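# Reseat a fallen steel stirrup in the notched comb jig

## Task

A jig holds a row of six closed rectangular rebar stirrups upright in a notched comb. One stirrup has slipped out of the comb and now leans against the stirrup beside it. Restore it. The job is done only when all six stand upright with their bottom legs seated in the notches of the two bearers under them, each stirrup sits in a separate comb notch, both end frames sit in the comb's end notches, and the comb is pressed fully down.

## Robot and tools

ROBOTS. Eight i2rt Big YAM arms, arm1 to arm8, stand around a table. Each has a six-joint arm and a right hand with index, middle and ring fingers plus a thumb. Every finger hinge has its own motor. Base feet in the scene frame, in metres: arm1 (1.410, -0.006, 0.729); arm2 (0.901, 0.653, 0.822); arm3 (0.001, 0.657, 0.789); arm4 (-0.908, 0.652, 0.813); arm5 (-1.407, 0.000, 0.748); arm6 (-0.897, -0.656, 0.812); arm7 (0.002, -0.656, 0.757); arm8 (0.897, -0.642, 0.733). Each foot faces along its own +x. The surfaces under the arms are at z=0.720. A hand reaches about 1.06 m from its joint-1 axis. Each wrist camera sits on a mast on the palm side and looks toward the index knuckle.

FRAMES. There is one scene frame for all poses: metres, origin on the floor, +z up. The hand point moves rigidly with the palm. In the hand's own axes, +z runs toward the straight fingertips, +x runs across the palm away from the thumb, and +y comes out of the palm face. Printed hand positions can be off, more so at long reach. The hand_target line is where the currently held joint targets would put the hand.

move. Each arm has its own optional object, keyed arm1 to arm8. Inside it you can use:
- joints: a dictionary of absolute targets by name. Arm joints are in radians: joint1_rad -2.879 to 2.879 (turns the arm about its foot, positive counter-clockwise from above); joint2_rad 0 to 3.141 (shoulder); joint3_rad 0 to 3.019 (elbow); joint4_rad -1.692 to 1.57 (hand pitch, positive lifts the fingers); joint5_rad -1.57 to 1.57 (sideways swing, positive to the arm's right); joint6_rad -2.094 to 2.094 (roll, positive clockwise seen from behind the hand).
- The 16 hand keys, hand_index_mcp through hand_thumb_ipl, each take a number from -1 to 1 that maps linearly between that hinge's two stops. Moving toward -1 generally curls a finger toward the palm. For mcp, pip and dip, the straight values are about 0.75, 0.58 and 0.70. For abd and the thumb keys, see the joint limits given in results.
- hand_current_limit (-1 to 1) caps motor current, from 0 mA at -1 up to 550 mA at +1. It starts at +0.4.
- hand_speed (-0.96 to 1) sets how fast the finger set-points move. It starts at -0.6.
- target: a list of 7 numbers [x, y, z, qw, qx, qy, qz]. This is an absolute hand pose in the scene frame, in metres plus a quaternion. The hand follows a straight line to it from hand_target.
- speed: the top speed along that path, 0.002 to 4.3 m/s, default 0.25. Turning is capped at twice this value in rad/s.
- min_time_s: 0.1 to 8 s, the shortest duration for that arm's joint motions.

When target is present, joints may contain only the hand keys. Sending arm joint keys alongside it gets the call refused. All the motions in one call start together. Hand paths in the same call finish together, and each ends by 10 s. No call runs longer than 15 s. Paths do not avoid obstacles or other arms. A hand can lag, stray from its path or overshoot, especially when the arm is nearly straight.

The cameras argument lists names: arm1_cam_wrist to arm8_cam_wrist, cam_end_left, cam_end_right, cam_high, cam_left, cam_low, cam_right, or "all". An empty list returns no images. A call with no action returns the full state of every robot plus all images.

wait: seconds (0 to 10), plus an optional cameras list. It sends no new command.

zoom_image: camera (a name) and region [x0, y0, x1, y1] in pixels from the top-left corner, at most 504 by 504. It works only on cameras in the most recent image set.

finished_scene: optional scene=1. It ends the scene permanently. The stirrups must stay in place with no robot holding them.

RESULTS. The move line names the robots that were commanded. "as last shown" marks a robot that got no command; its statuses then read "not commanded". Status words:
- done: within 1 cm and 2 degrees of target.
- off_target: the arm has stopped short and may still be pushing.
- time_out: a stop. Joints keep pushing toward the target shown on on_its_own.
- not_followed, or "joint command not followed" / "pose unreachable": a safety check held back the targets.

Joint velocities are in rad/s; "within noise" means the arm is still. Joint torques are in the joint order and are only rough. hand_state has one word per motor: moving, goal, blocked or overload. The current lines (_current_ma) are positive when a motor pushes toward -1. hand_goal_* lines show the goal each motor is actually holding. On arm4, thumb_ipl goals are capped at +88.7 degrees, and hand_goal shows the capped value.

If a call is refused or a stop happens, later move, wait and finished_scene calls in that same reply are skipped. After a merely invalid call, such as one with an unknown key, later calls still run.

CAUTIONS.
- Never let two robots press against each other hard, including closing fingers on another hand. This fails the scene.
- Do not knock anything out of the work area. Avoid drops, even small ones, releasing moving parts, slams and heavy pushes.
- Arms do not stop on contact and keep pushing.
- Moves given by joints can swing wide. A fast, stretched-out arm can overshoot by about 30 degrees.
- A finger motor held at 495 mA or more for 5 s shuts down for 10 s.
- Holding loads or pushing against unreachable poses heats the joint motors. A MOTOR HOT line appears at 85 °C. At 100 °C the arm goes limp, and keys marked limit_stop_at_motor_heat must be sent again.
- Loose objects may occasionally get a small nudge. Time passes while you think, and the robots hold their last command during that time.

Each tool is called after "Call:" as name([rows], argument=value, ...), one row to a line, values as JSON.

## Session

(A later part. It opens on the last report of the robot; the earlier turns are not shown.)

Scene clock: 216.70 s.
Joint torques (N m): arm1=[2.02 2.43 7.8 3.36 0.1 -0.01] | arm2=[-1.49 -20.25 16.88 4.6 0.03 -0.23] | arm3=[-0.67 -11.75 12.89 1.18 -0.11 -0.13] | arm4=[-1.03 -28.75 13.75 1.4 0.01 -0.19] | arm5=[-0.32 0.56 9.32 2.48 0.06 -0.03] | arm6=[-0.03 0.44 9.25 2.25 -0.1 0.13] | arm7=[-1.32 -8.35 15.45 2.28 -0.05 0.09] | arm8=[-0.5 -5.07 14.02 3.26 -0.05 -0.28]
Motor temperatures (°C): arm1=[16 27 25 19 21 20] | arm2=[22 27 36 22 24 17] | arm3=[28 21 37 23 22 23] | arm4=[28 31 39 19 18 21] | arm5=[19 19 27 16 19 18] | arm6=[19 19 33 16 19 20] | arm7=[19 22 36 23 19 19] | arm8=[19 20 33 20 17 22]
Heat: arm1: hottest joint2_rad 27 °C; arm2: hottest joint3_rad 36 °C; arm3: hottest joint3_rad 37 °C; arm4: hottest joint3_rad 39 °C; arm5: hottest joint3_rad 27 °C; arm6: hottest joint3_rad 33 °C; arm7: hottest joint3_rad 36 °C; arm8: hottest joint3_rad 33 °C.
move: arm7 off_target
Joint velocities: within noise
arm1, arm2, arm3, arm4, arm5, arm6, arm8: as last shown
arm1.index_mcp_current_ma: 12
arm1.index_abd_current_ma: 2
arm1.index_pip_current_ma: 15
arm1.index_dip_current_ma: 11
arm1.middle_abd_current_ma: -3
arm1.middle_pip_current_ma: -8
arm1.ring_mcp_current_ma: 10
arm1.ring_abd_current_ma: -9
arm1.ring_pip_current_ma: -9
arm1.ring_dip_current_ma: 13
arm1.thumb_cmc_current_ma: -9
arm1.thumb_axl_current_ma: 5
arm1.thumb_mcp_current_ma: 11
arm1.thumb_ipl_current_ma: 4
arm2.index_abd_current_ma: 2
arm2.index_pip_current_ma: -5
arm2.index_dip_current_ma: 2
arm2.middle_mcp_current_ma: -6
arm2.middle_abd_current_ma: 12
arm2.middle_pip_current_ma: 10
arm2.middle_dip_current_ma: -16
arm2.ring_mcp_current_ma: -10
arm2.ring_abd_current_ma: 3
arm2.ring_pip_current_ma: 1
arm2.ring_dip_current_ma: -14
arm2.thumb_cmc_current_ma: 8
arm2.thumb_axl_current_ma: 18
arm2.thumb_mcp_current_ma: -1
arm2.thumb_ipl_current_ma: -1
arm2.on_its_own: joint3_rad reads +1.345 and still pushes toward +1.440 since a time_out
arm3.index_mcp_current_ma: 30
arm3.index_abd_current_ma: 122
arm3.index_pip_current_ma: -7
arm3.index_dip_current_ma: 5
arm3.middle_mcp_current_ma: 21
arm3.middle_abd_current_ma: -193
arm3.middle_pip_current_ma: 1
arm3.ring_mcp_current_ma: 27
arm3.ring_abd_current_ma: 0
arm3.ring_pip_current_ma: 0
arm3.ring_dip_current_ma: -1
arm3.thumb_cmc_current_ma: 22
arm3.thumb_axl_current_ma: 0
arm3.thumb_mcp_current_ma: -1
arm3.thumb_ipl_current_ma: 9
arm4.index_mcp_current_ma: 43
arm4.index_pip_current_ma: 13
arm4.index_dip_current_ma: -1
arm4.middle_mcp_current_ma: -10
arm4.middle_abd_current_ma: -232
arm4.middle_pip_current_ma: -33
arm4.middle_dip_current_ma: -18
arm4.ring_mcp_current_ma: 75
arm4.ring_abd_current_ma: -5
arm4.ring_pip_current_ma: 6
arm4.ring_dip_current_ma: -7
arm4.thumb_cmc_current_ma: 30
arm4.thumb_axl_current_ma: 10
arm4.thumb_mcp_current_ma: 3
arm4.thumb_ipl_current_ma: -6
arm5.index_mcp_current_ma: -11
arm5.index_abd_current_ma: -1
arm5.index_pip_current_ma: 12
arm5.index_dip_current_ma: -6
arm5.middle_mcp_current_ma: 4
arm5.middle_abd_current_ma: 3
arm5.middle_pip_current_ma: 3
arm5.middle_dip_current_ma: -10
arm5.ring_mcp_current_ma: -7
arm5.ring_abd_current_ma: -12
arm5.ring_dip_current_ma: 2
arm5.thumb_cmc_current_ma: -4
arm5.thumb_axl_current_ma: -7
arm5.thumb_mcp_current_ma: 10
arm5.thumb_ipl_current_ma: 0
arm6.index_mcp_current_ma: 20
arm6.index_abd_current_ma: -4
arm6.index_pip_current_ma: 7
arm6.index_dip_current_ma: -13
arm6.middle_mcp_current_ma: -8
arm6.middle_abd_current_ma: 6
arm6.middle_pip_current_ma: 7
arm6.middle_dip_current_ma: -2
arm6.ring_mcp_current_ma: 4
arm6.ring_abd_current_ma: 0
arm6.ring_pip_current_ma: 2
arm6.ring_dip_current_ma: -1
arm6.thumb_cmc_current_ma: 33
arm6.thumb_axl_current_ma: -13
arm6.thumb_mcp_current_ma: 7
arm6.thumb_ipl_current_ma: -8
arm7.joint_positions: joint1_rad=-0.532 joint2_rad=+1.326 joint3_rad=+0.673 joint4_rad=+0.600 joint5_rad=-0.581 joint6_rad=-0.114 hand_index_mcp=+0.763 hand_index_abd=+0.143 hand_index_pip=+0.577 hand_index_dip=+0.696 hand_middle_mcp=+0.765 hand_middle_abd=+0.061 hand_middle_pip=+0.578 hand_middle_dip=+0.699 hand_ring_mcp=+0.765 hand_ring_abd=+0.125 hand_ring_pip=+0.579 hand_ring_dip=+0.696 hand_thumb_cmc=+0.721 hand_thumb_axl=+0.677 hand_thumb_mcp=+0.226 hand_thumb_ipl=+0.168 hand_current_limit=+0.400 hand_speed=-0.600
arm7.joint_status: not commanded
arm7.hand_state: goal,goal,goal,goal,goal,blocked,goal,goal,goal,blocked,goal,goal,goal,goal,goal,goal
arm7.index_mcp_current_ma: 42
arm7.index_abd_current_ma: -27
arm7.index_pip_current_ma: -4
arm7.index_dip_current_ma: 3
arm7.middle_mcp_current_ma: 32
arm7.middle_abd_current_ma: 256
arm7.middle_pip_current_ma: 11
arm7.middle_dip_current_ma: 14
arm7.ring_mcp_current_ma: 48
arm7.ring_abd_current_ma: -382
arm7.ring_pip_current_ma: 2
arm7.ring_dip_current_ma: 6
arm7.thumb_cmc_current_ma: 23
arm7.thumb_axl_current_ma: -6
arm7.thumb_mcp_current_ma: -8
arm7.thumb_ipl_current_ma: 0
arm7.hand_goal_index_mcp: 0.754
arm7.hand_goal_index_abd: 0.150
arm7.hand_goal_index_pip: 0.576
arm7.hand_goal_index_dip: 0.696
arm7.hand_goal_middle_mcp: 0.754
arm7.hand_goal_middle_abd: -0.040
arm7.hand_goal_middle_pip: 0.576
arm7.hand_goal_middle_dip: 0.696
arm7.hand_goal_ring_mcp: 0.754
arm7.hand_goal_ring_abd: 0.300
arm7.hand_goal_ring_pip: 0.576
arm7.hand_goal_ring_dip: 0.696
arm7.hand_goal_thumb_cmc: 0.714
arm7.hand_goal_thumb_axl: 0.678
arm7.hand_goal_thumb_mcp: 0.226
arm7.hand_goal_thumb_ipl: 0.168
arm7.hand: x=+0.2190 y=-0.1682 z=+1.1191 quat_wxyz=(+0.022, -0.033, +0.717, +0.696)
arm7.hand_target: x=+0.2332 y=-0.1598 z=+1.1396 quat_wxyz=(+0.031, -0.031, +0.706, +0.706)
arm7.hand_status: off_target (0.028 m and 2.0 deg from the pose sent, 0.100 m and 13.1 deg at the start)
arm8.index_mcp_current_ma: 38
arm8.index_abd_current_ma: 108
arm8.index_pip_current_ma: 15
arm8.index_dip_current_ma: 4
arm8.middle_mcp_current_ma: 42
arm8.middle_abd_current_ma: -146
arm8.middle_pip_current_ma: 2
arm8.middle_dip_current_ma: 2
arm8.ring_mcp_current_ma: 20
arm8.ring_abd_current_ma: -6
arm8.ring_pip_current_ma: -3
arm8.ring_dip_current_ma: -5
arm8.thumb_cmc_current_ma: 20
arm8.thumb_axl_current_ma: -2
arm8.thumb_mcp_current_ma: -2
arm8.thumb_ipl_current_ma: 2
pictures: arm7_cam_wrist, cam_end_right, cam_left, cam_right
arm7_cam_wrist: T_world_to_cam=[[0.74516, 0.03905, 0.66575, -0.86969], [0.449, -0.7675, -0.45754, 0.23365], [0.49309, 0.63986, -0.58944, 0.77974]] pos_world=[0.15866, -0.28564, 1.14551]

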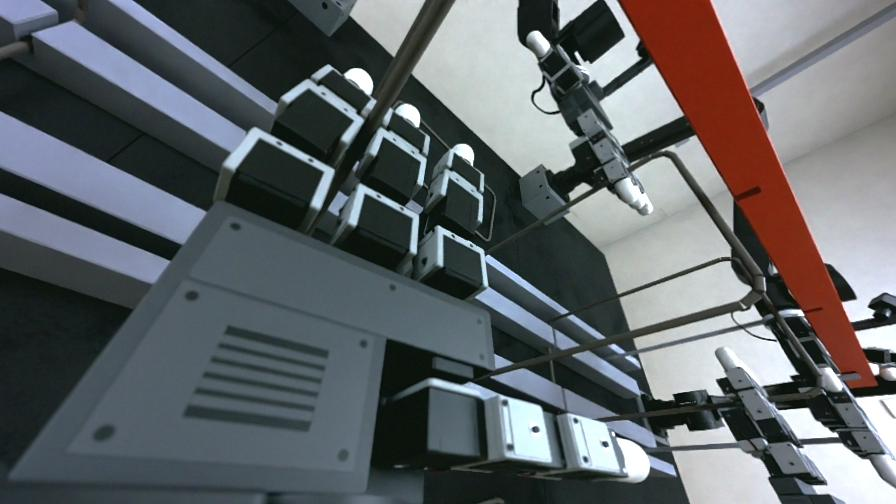

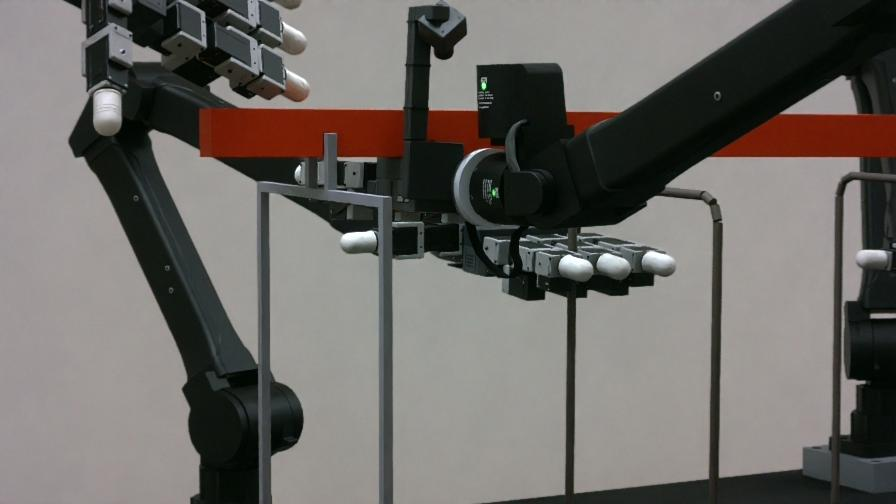

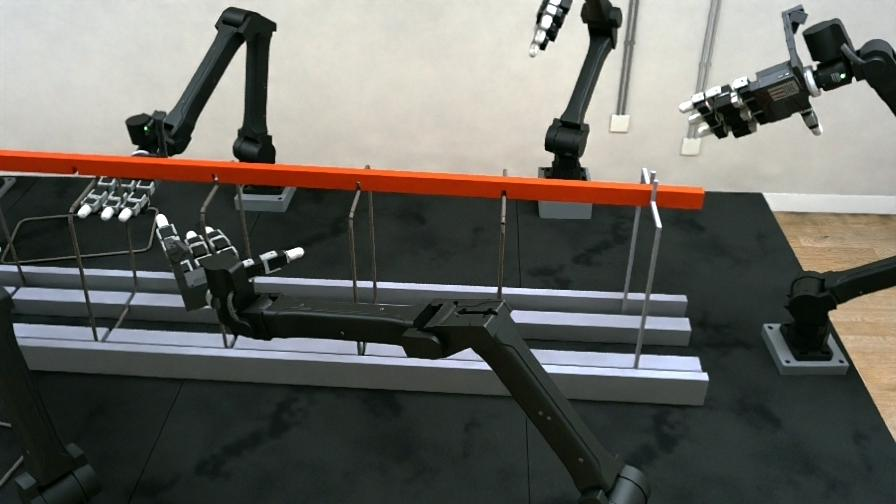

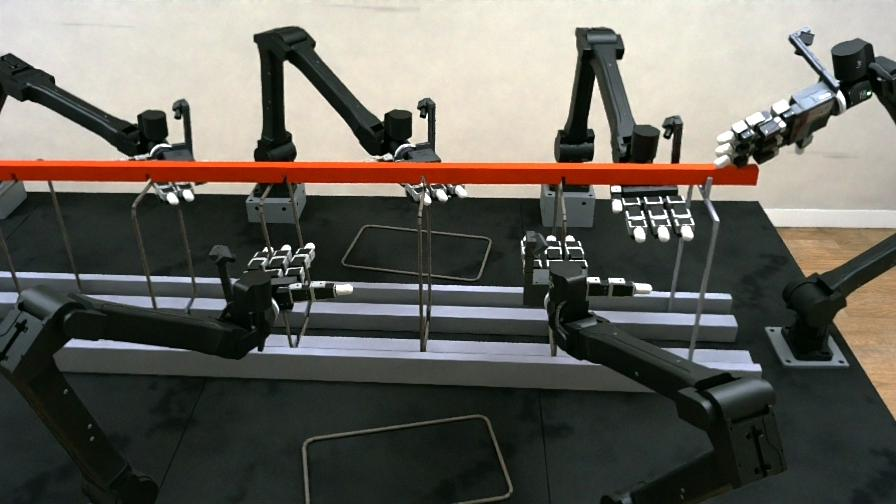

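Call:
move(arm7={"target": [0.252, -0.158, 1.140, 0.0123, -0.0123, 0.707, 0.707], "speed": 0.05}, cameras=["cam_right", "cam_left", "cam_end_right", "arm3_cam_wrist"])

Call:
zoom_image(camera="cam_right", region=[170, 150, 370, 350])

Call:
zoom_image(camera="cam_left", region=[10, 130, 210, 350])

Scene clock: 221.43 s.
Joint torques (N m): arm1=[1.9 1.9 8.05 2.92 0.1 0.01] | arm2=[-1.49 -20.13 16.94 4.62 0.03 -0.23] | arm3=[-0.67 -11.81 12.88 1.2 -0.11 -0.13] | arm4=[-2.02 -28.4 13.76 1.76 0.11 -0.15] | arm5=[-0.38 0.56 9.31 2.5 0.06 -0.03] | arm6=[-0.03 0.38 9.26 2.26 -0.11 0.13] | arm7=[-1.14 -9.11 15.36 2.11 -0.09 0.07] | arm8=[-0.56 -5.13 14.08 3.23 -0.03 -0.28]
Motor temperatures (°C): arm1=[16 27 25 19 21 20] | arm2=[22 27 37 22 24 17] | arm3=[28 21 37 22 21 23] | arm4=[28 31 39 19 18 21] | arm5=[19 19 27 16 19 17] | arm6=[19 19 33 16 19 20] | arm7=[19 22 36 23 19 19] | arm8=[19 20 34 20 17 22]
Heat: arm1: hottest joint2_rad 27 °C; arm2: hottest joint3_rad 37 °C; arm3: hottest joint3_rad 37 °C; arm4: hottest joint3_rad 39 °C; arm5: hottest joint3_rad 27 °C; arm6: hottest joint3_rad 33 °C; arm7: hottest joint3_rad 36 °C; arm8: hottest joint3_rad 34 °C.
move: arm7 off_target
Joint velocities: within noise
arm1, arm2, arm3, arm4, arm5, arm6, arm8: as last shown
arm1.index_mcp_current_ma: 14
arm1.index_abd_current_ma: 4
arm1.index_dip_current_ma: 4
arm1.middle_mcp_current_ma: 4
arm1.middle_abd_current_ma: -8
arm1.middle_pip_current_ma: -7
arm1.middle_dip_current_ma: 7
arm1.ring_mcp_current_ma: 15
arm1.ring_abd_current_ma: -3
arm1.ring_pip_current_ma: -4
arm1.ring_dip_current_ma: 5
arm1.thumb_cmc_current_ma: 3
arm1.thumb_axl_current_ma: 10
arm1.thumb_mcp_current_ma: 1
arm1.thumb_ipl_current_ma: 10
arm2.index_mcp_current_ma: 0
arm2.index_abd_current_ma: 13
arm2.index_pip_current_ma: -12
arm2.middle_mcp_current_ma: 7
arm2.middle_abd_current_ma: 3
arm2.middle_pip_current_ma: 6
arm2.middle_dip_current_ma: -8
arm2.ring_mcp_current_ma: -6
arm2.ring_abd_current_ma: -5
arm2.ring_pip_current_ma: -1
arm2.ring_dip_current_ma: -5
arm2.thumb_axl_current_ma: 11
arm2.thumb_mcp_current_ma: 3
arm2.thumb_ipl_current_ma: -4
arm2.on_its_own: joint3_rad reads +1.345 and still pushes toward +1.440 since a time_out
arm3.index_mcp_current_ma: 26
arm3.index_abd_current_ma: 119
arm3.index_pip_current_ma: -6
arm3.index_dip_current_ma: -2
arm3.middle_mcp_current_ma: 25
arm3.ring_mcp_current_ma: 24
arm3.ring_abd_current_ma: -5
arm3.ring_pip_current_ma: -2
arm3.ring_dip_current_ma: -6
arm3.thumb_cmc_current_ma: 19
arm3.thumb_ipl_current_ma: 12
arm4.index_mcp_current_ma: 38
arm4.index_abd_current_ma: 186
arm4.index_pip_current_ma: 15
arm4.index_dip_current_ma: -6
arm4.middle_mcp_current_ma: -7
arm4.middle_abd_current_ma: -219
arm4.middle_pip_current_ma: -23
arm4.ring_mcp_current_ma: 74
arm4.ring_abd_current_ma: -4
arm4.ring_pip_current_ma: 4
arm4.ring_dip_current_ma: -11
arm4.thumb_cmc_current_ma: 37
arm4.thumb_axl_current_ma: 9
arm4.thumb_ipl_current_ma: -12
arm5.index_mcp_current_ma: -5
arm5.index_abd_current_ma: -4
arm5.index_pip_current_ma: 14
arm5.index_dip_current_ma: -5
arm5.middle_mcp_current_ma: 2
arm5.middle_abd_current_ma: 2
arm5.middle_dip_current_ma: -8
arm5.ring_mcp_current_ma: -8
arm5.ring_abd_current_ma: -9
arm5.ring_pip_current_ma: 3
arm5.thumb_cmc_current_ma: -9
arm5.thumb_axl_current_ma: -5
arm5.thumb_mcp_current_ma: 13
arm5.thumb_ipl_current_ma: 4
arm6.index_mcp_current_ma: 5
arm6.index_abd_current_ma: 1
arm6.index_pip_current_ma: -4
arm6.index_dip_current_ma: 9
arm6.middle_mcp_current_ma: -13
arm6.middle_abd_current_ma: 19
arm6.middle_dip_current_ma: -15
arm6.ring_mcp_current_ma: 17
arm6.ring_abd_current_ma: 8
arm6.ring_pip_current_ma: -2
arm6.ring_dip_current_ma: -15
arm6.thumb_cmc_current_ma: 21
arm6.thumb_axl_current_ma: -31
arm6.thumb_mcp_current_ma: 4
arm6.thumb_ipl_current_ma: 5
arm7.joint_positions: joint1_rad=-0.562 joint2_rad=+1.346 joint3_rad=+0.693 joint4_rad=+0.600 joint5_rad=-0.608 joint6_rad=-0.062 hand_index_mcp=+0.763 hand_index_abd=+0.143 hand_index_pip=+0.577 hand_index_dip=+0.696 hand_middle_mcp=+0.765 hand_middle_abd=+0.061 hand_middle_pip=+0.578 hand_middle_dip=+0.699 hand_ring_mcp=+0.765 hand_ring_abd=+0.126 hand_ring_pip=+0.579 hand_ring_dip=+0.696 hand_thumb_cmc=+0.721 hand_thumb_axl=+0.677 hand_thumb_mcp=+0.226 hand_thumb_ipl=+0.168 hand_current_limit=+0.400 hand_speed=-0.600
arm7.joint_status: not commanded
arm7.hand_state: goal,goal,goal,goal,goal,blocked,goal,goal,goal,blocked,goal,goal,goal,goal,goal,goal
arm7.index_mcp_current_ma: 37
arm7.index_abd_current_ma: -24
arm7.index_pip_current_ma: -3
arm7.index_dip_current_ma: 5
arm7.middle_mcp_current_ma: 31
arm7.middle_abd_current_ma: 258
arm7.middle_pip_current_ma: 13
arm7.middle_dip_current_ma: 10
arm7.ring_mcp_current_ma: 47
arm7.ring_abd_current_ma: -380
arm7.ring_pip_current_ma: 3
arm7.ring_dip_current_ma: 7
arm7.thumb_cmc_current_ma: 29
arm7.thumb_axl_current_ma: -10
arm7.thumb_mcp_current_ma: -13
arm7.thumb_ipl_current_ma: 1
arm7.hand_goal_index_mcp: 0.754
arm7.hand_goal_index_abd: 0.150
arm7.hand_goal_index_pip: 0.576
arm7.hand_goal_index_dip: 0.696
arm7.hand_goal_middle_mcp: 0.754
arm7.hand_goal_middle_abd: -0.040
arm7.hand_goal_middle_pip: 0.576
arm7.hand_goal_middle_dip: 0.696
arm7.hand_goal_ring_mcp: 0.754
arm7.hand_goal_ring_abd: 0.300
arm7.hand_goal_ring_pip: 0.576
arm7.hand_goal_ring_dip: 0.696
arm7.hand_goal_thumb_cmc: 0.714
arm7.hand_goal_thumb_axl: 0.678
arm7.hand_goal_thumb_mcp: 0.226
arm7.hand_goal_thumb_ipl: 0.168
arm7.hand: x=+0.2378 y=-0.1680 z=+1.1190 quat_wxyz=(+0.004, -0.013, +0.717, +0.697)
arm7.hand_target: x=+0.2511 y=-0.1597 z=+1.1397 quat_wxyz=(+0.012, -0.012, +0.707, +0.707)
arm7.hand_status: off_target (0.027 m and 1.9 deg from the pose sent, 0.040 m and 3.2 deg at the start)
arm8.index_mcp_current_ma: 47
arm8.index_abd_current_ma: 112
arm8.index_pip_current_ma: 18
arm8.index_dip_current_ma: 13
arm8.middle_mcp_current_ma: 53
arm8.middle_abd_current_ma: -129
arm8.middle_pip_current_ma: 16
arm8.middle_dip_current_ma: -16
arm8.ring_mcp_current_ma: 24
arm8.ring_abd_current_ma: -7
arm8.ring_pip_current_ma: -7
arm8.thumb_cmc_current_ma: 24
arm8.thumb_axl_current_ma: -11
arm8.thumb_mcp_current_ma: -8
arm8.thumb_ipl_current_ma: 4
pictures: arm3_cam_wrist, cam_end_right, cam_left, cam_right
arm3_cam_wrist: T_world_to_cam=[[-0.71588, -0.28376, 0.63796, -0.33268], [-0.68612, 0.45527, -0.56743, 0.86454], [-0.12943, -0.84393, -0.52061, 0.95675]] pos_world=[0.47885, 0.31943, 1.20089]

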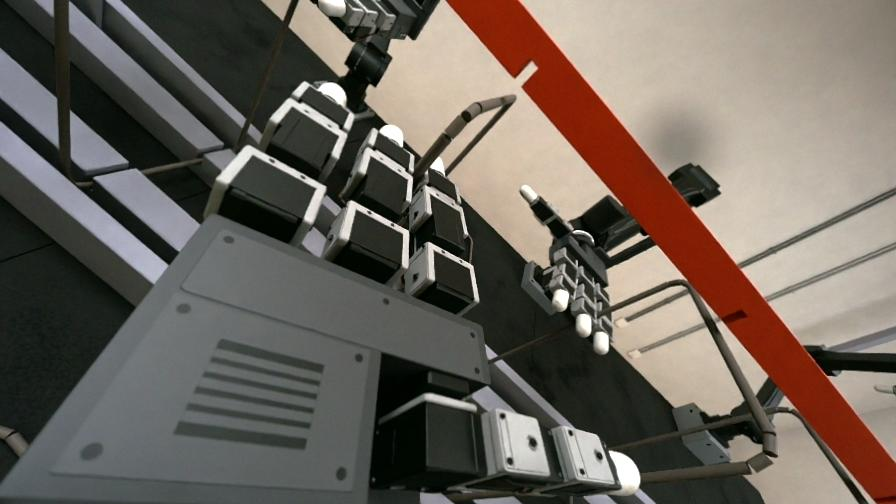

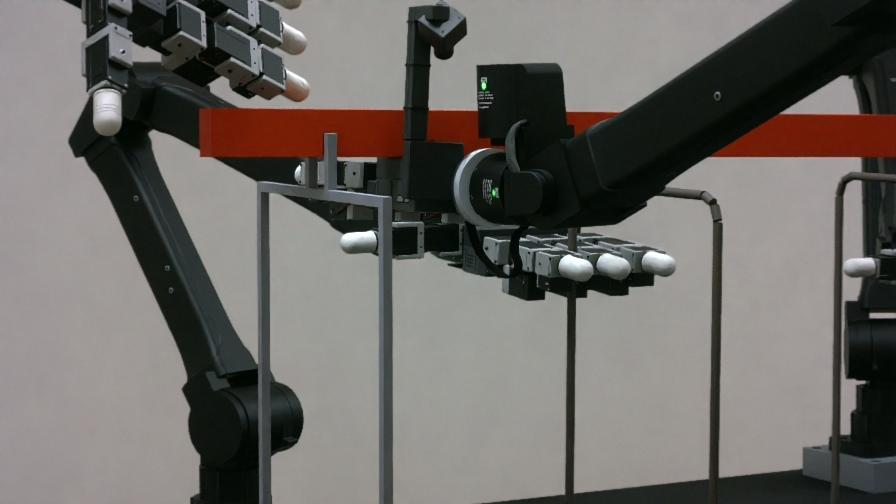

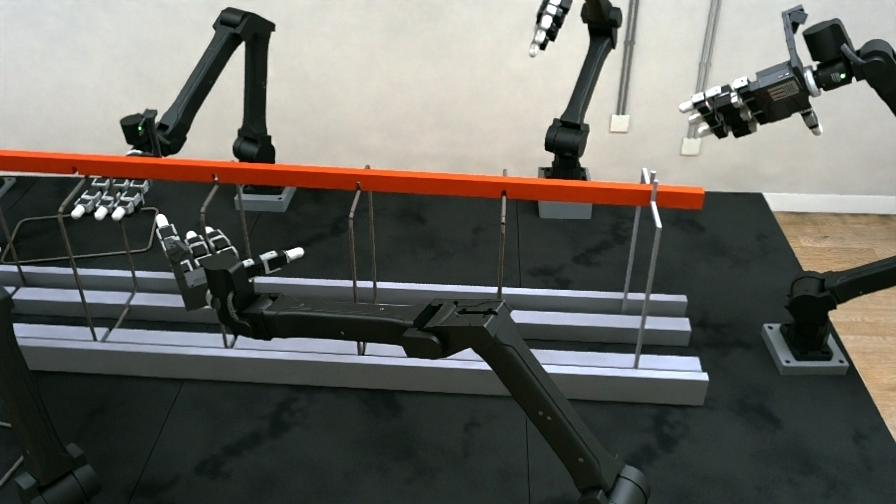

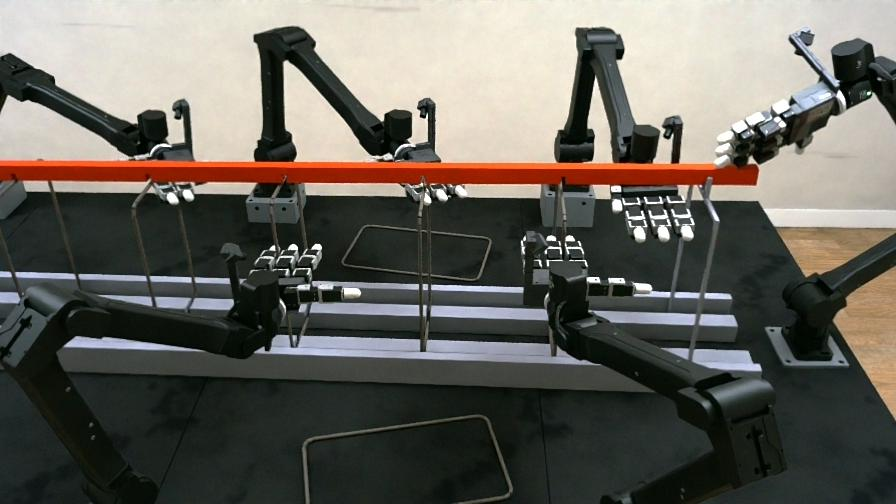

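Scaled by 2.520.

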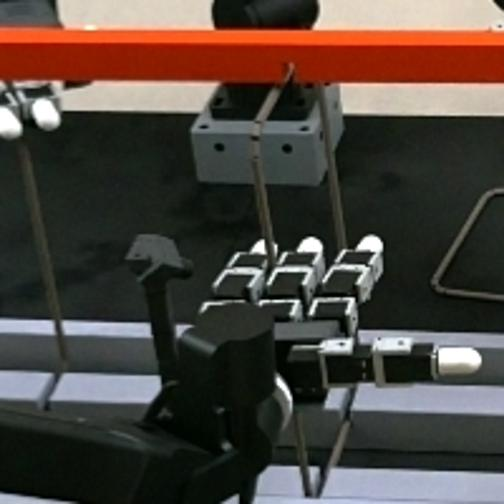

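Scaled by 2.291.

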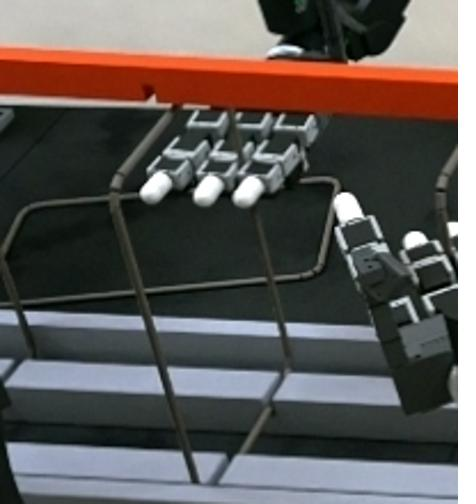

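Call:
zoom_image(camera="cam_right", region=[230, 150, 450, 370])

Call:
zoom_image(camera="cam_right", region=[240, 150, 340, 250])

Call:
zoom_image(camera="arm3_cam_wrist", region=[400, 40, 800, 480])

Call:
zoom_image(camera="cam_end_right", region=[600, 80, 896, 380])

Scaled by 2.291.

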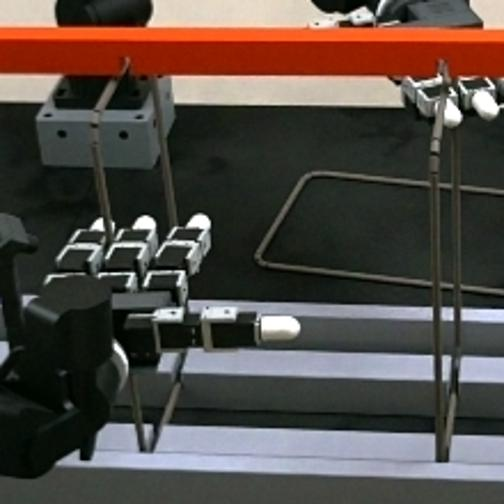

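Scaled by 5.040.

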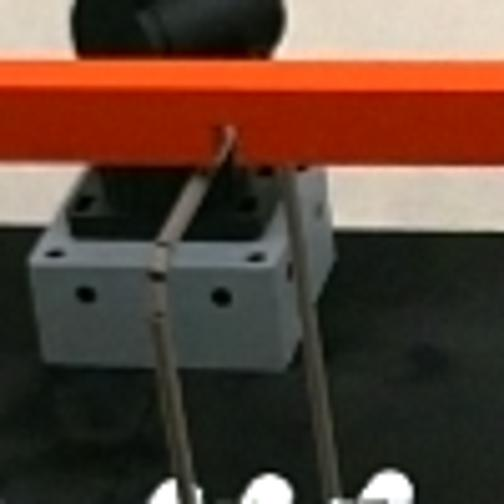

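Scaled by 1.145.

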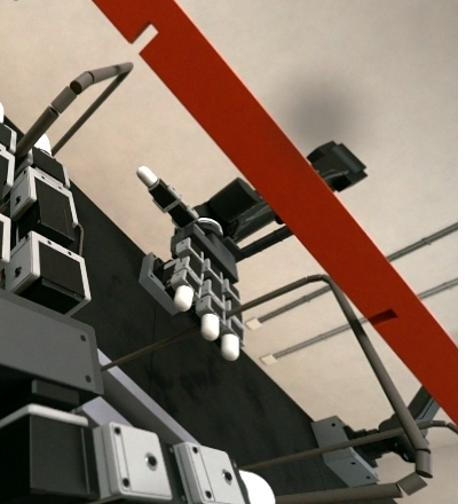

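Scaled by 1.680.

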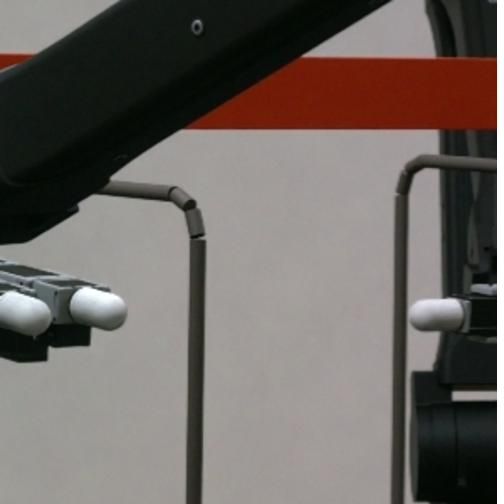

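Call:
zoom_image(camera="cam_right", region=[265, 160, 315, 210])

Call:
zoom_image(camera="cam_right", region=[400, 160, 450, 210])

Call:
zoom_image(camera="cam_left", region=[50, 150, 110, 210])

Scaled by 10.080.

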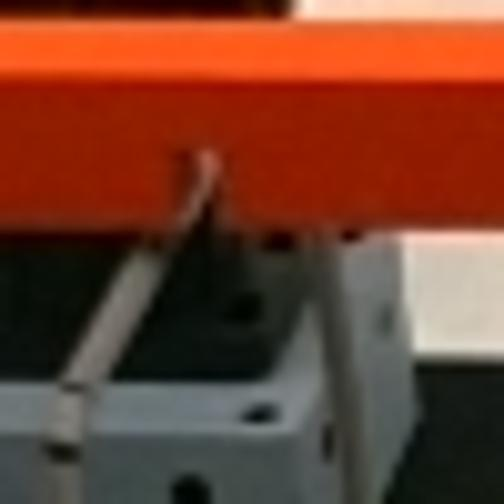

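Scaled by 10.080.

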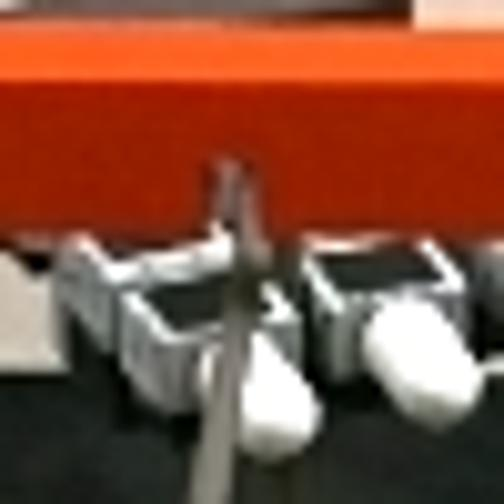

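Scaled by 8.400.

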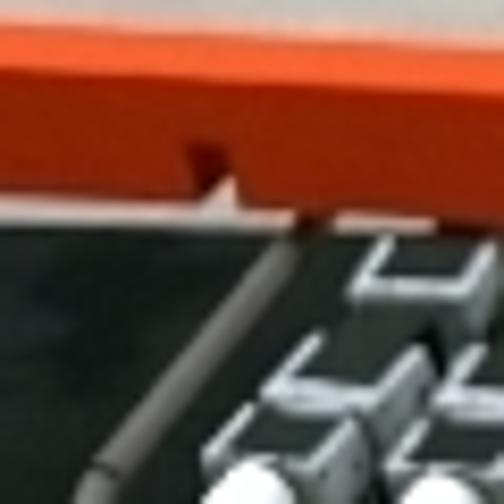

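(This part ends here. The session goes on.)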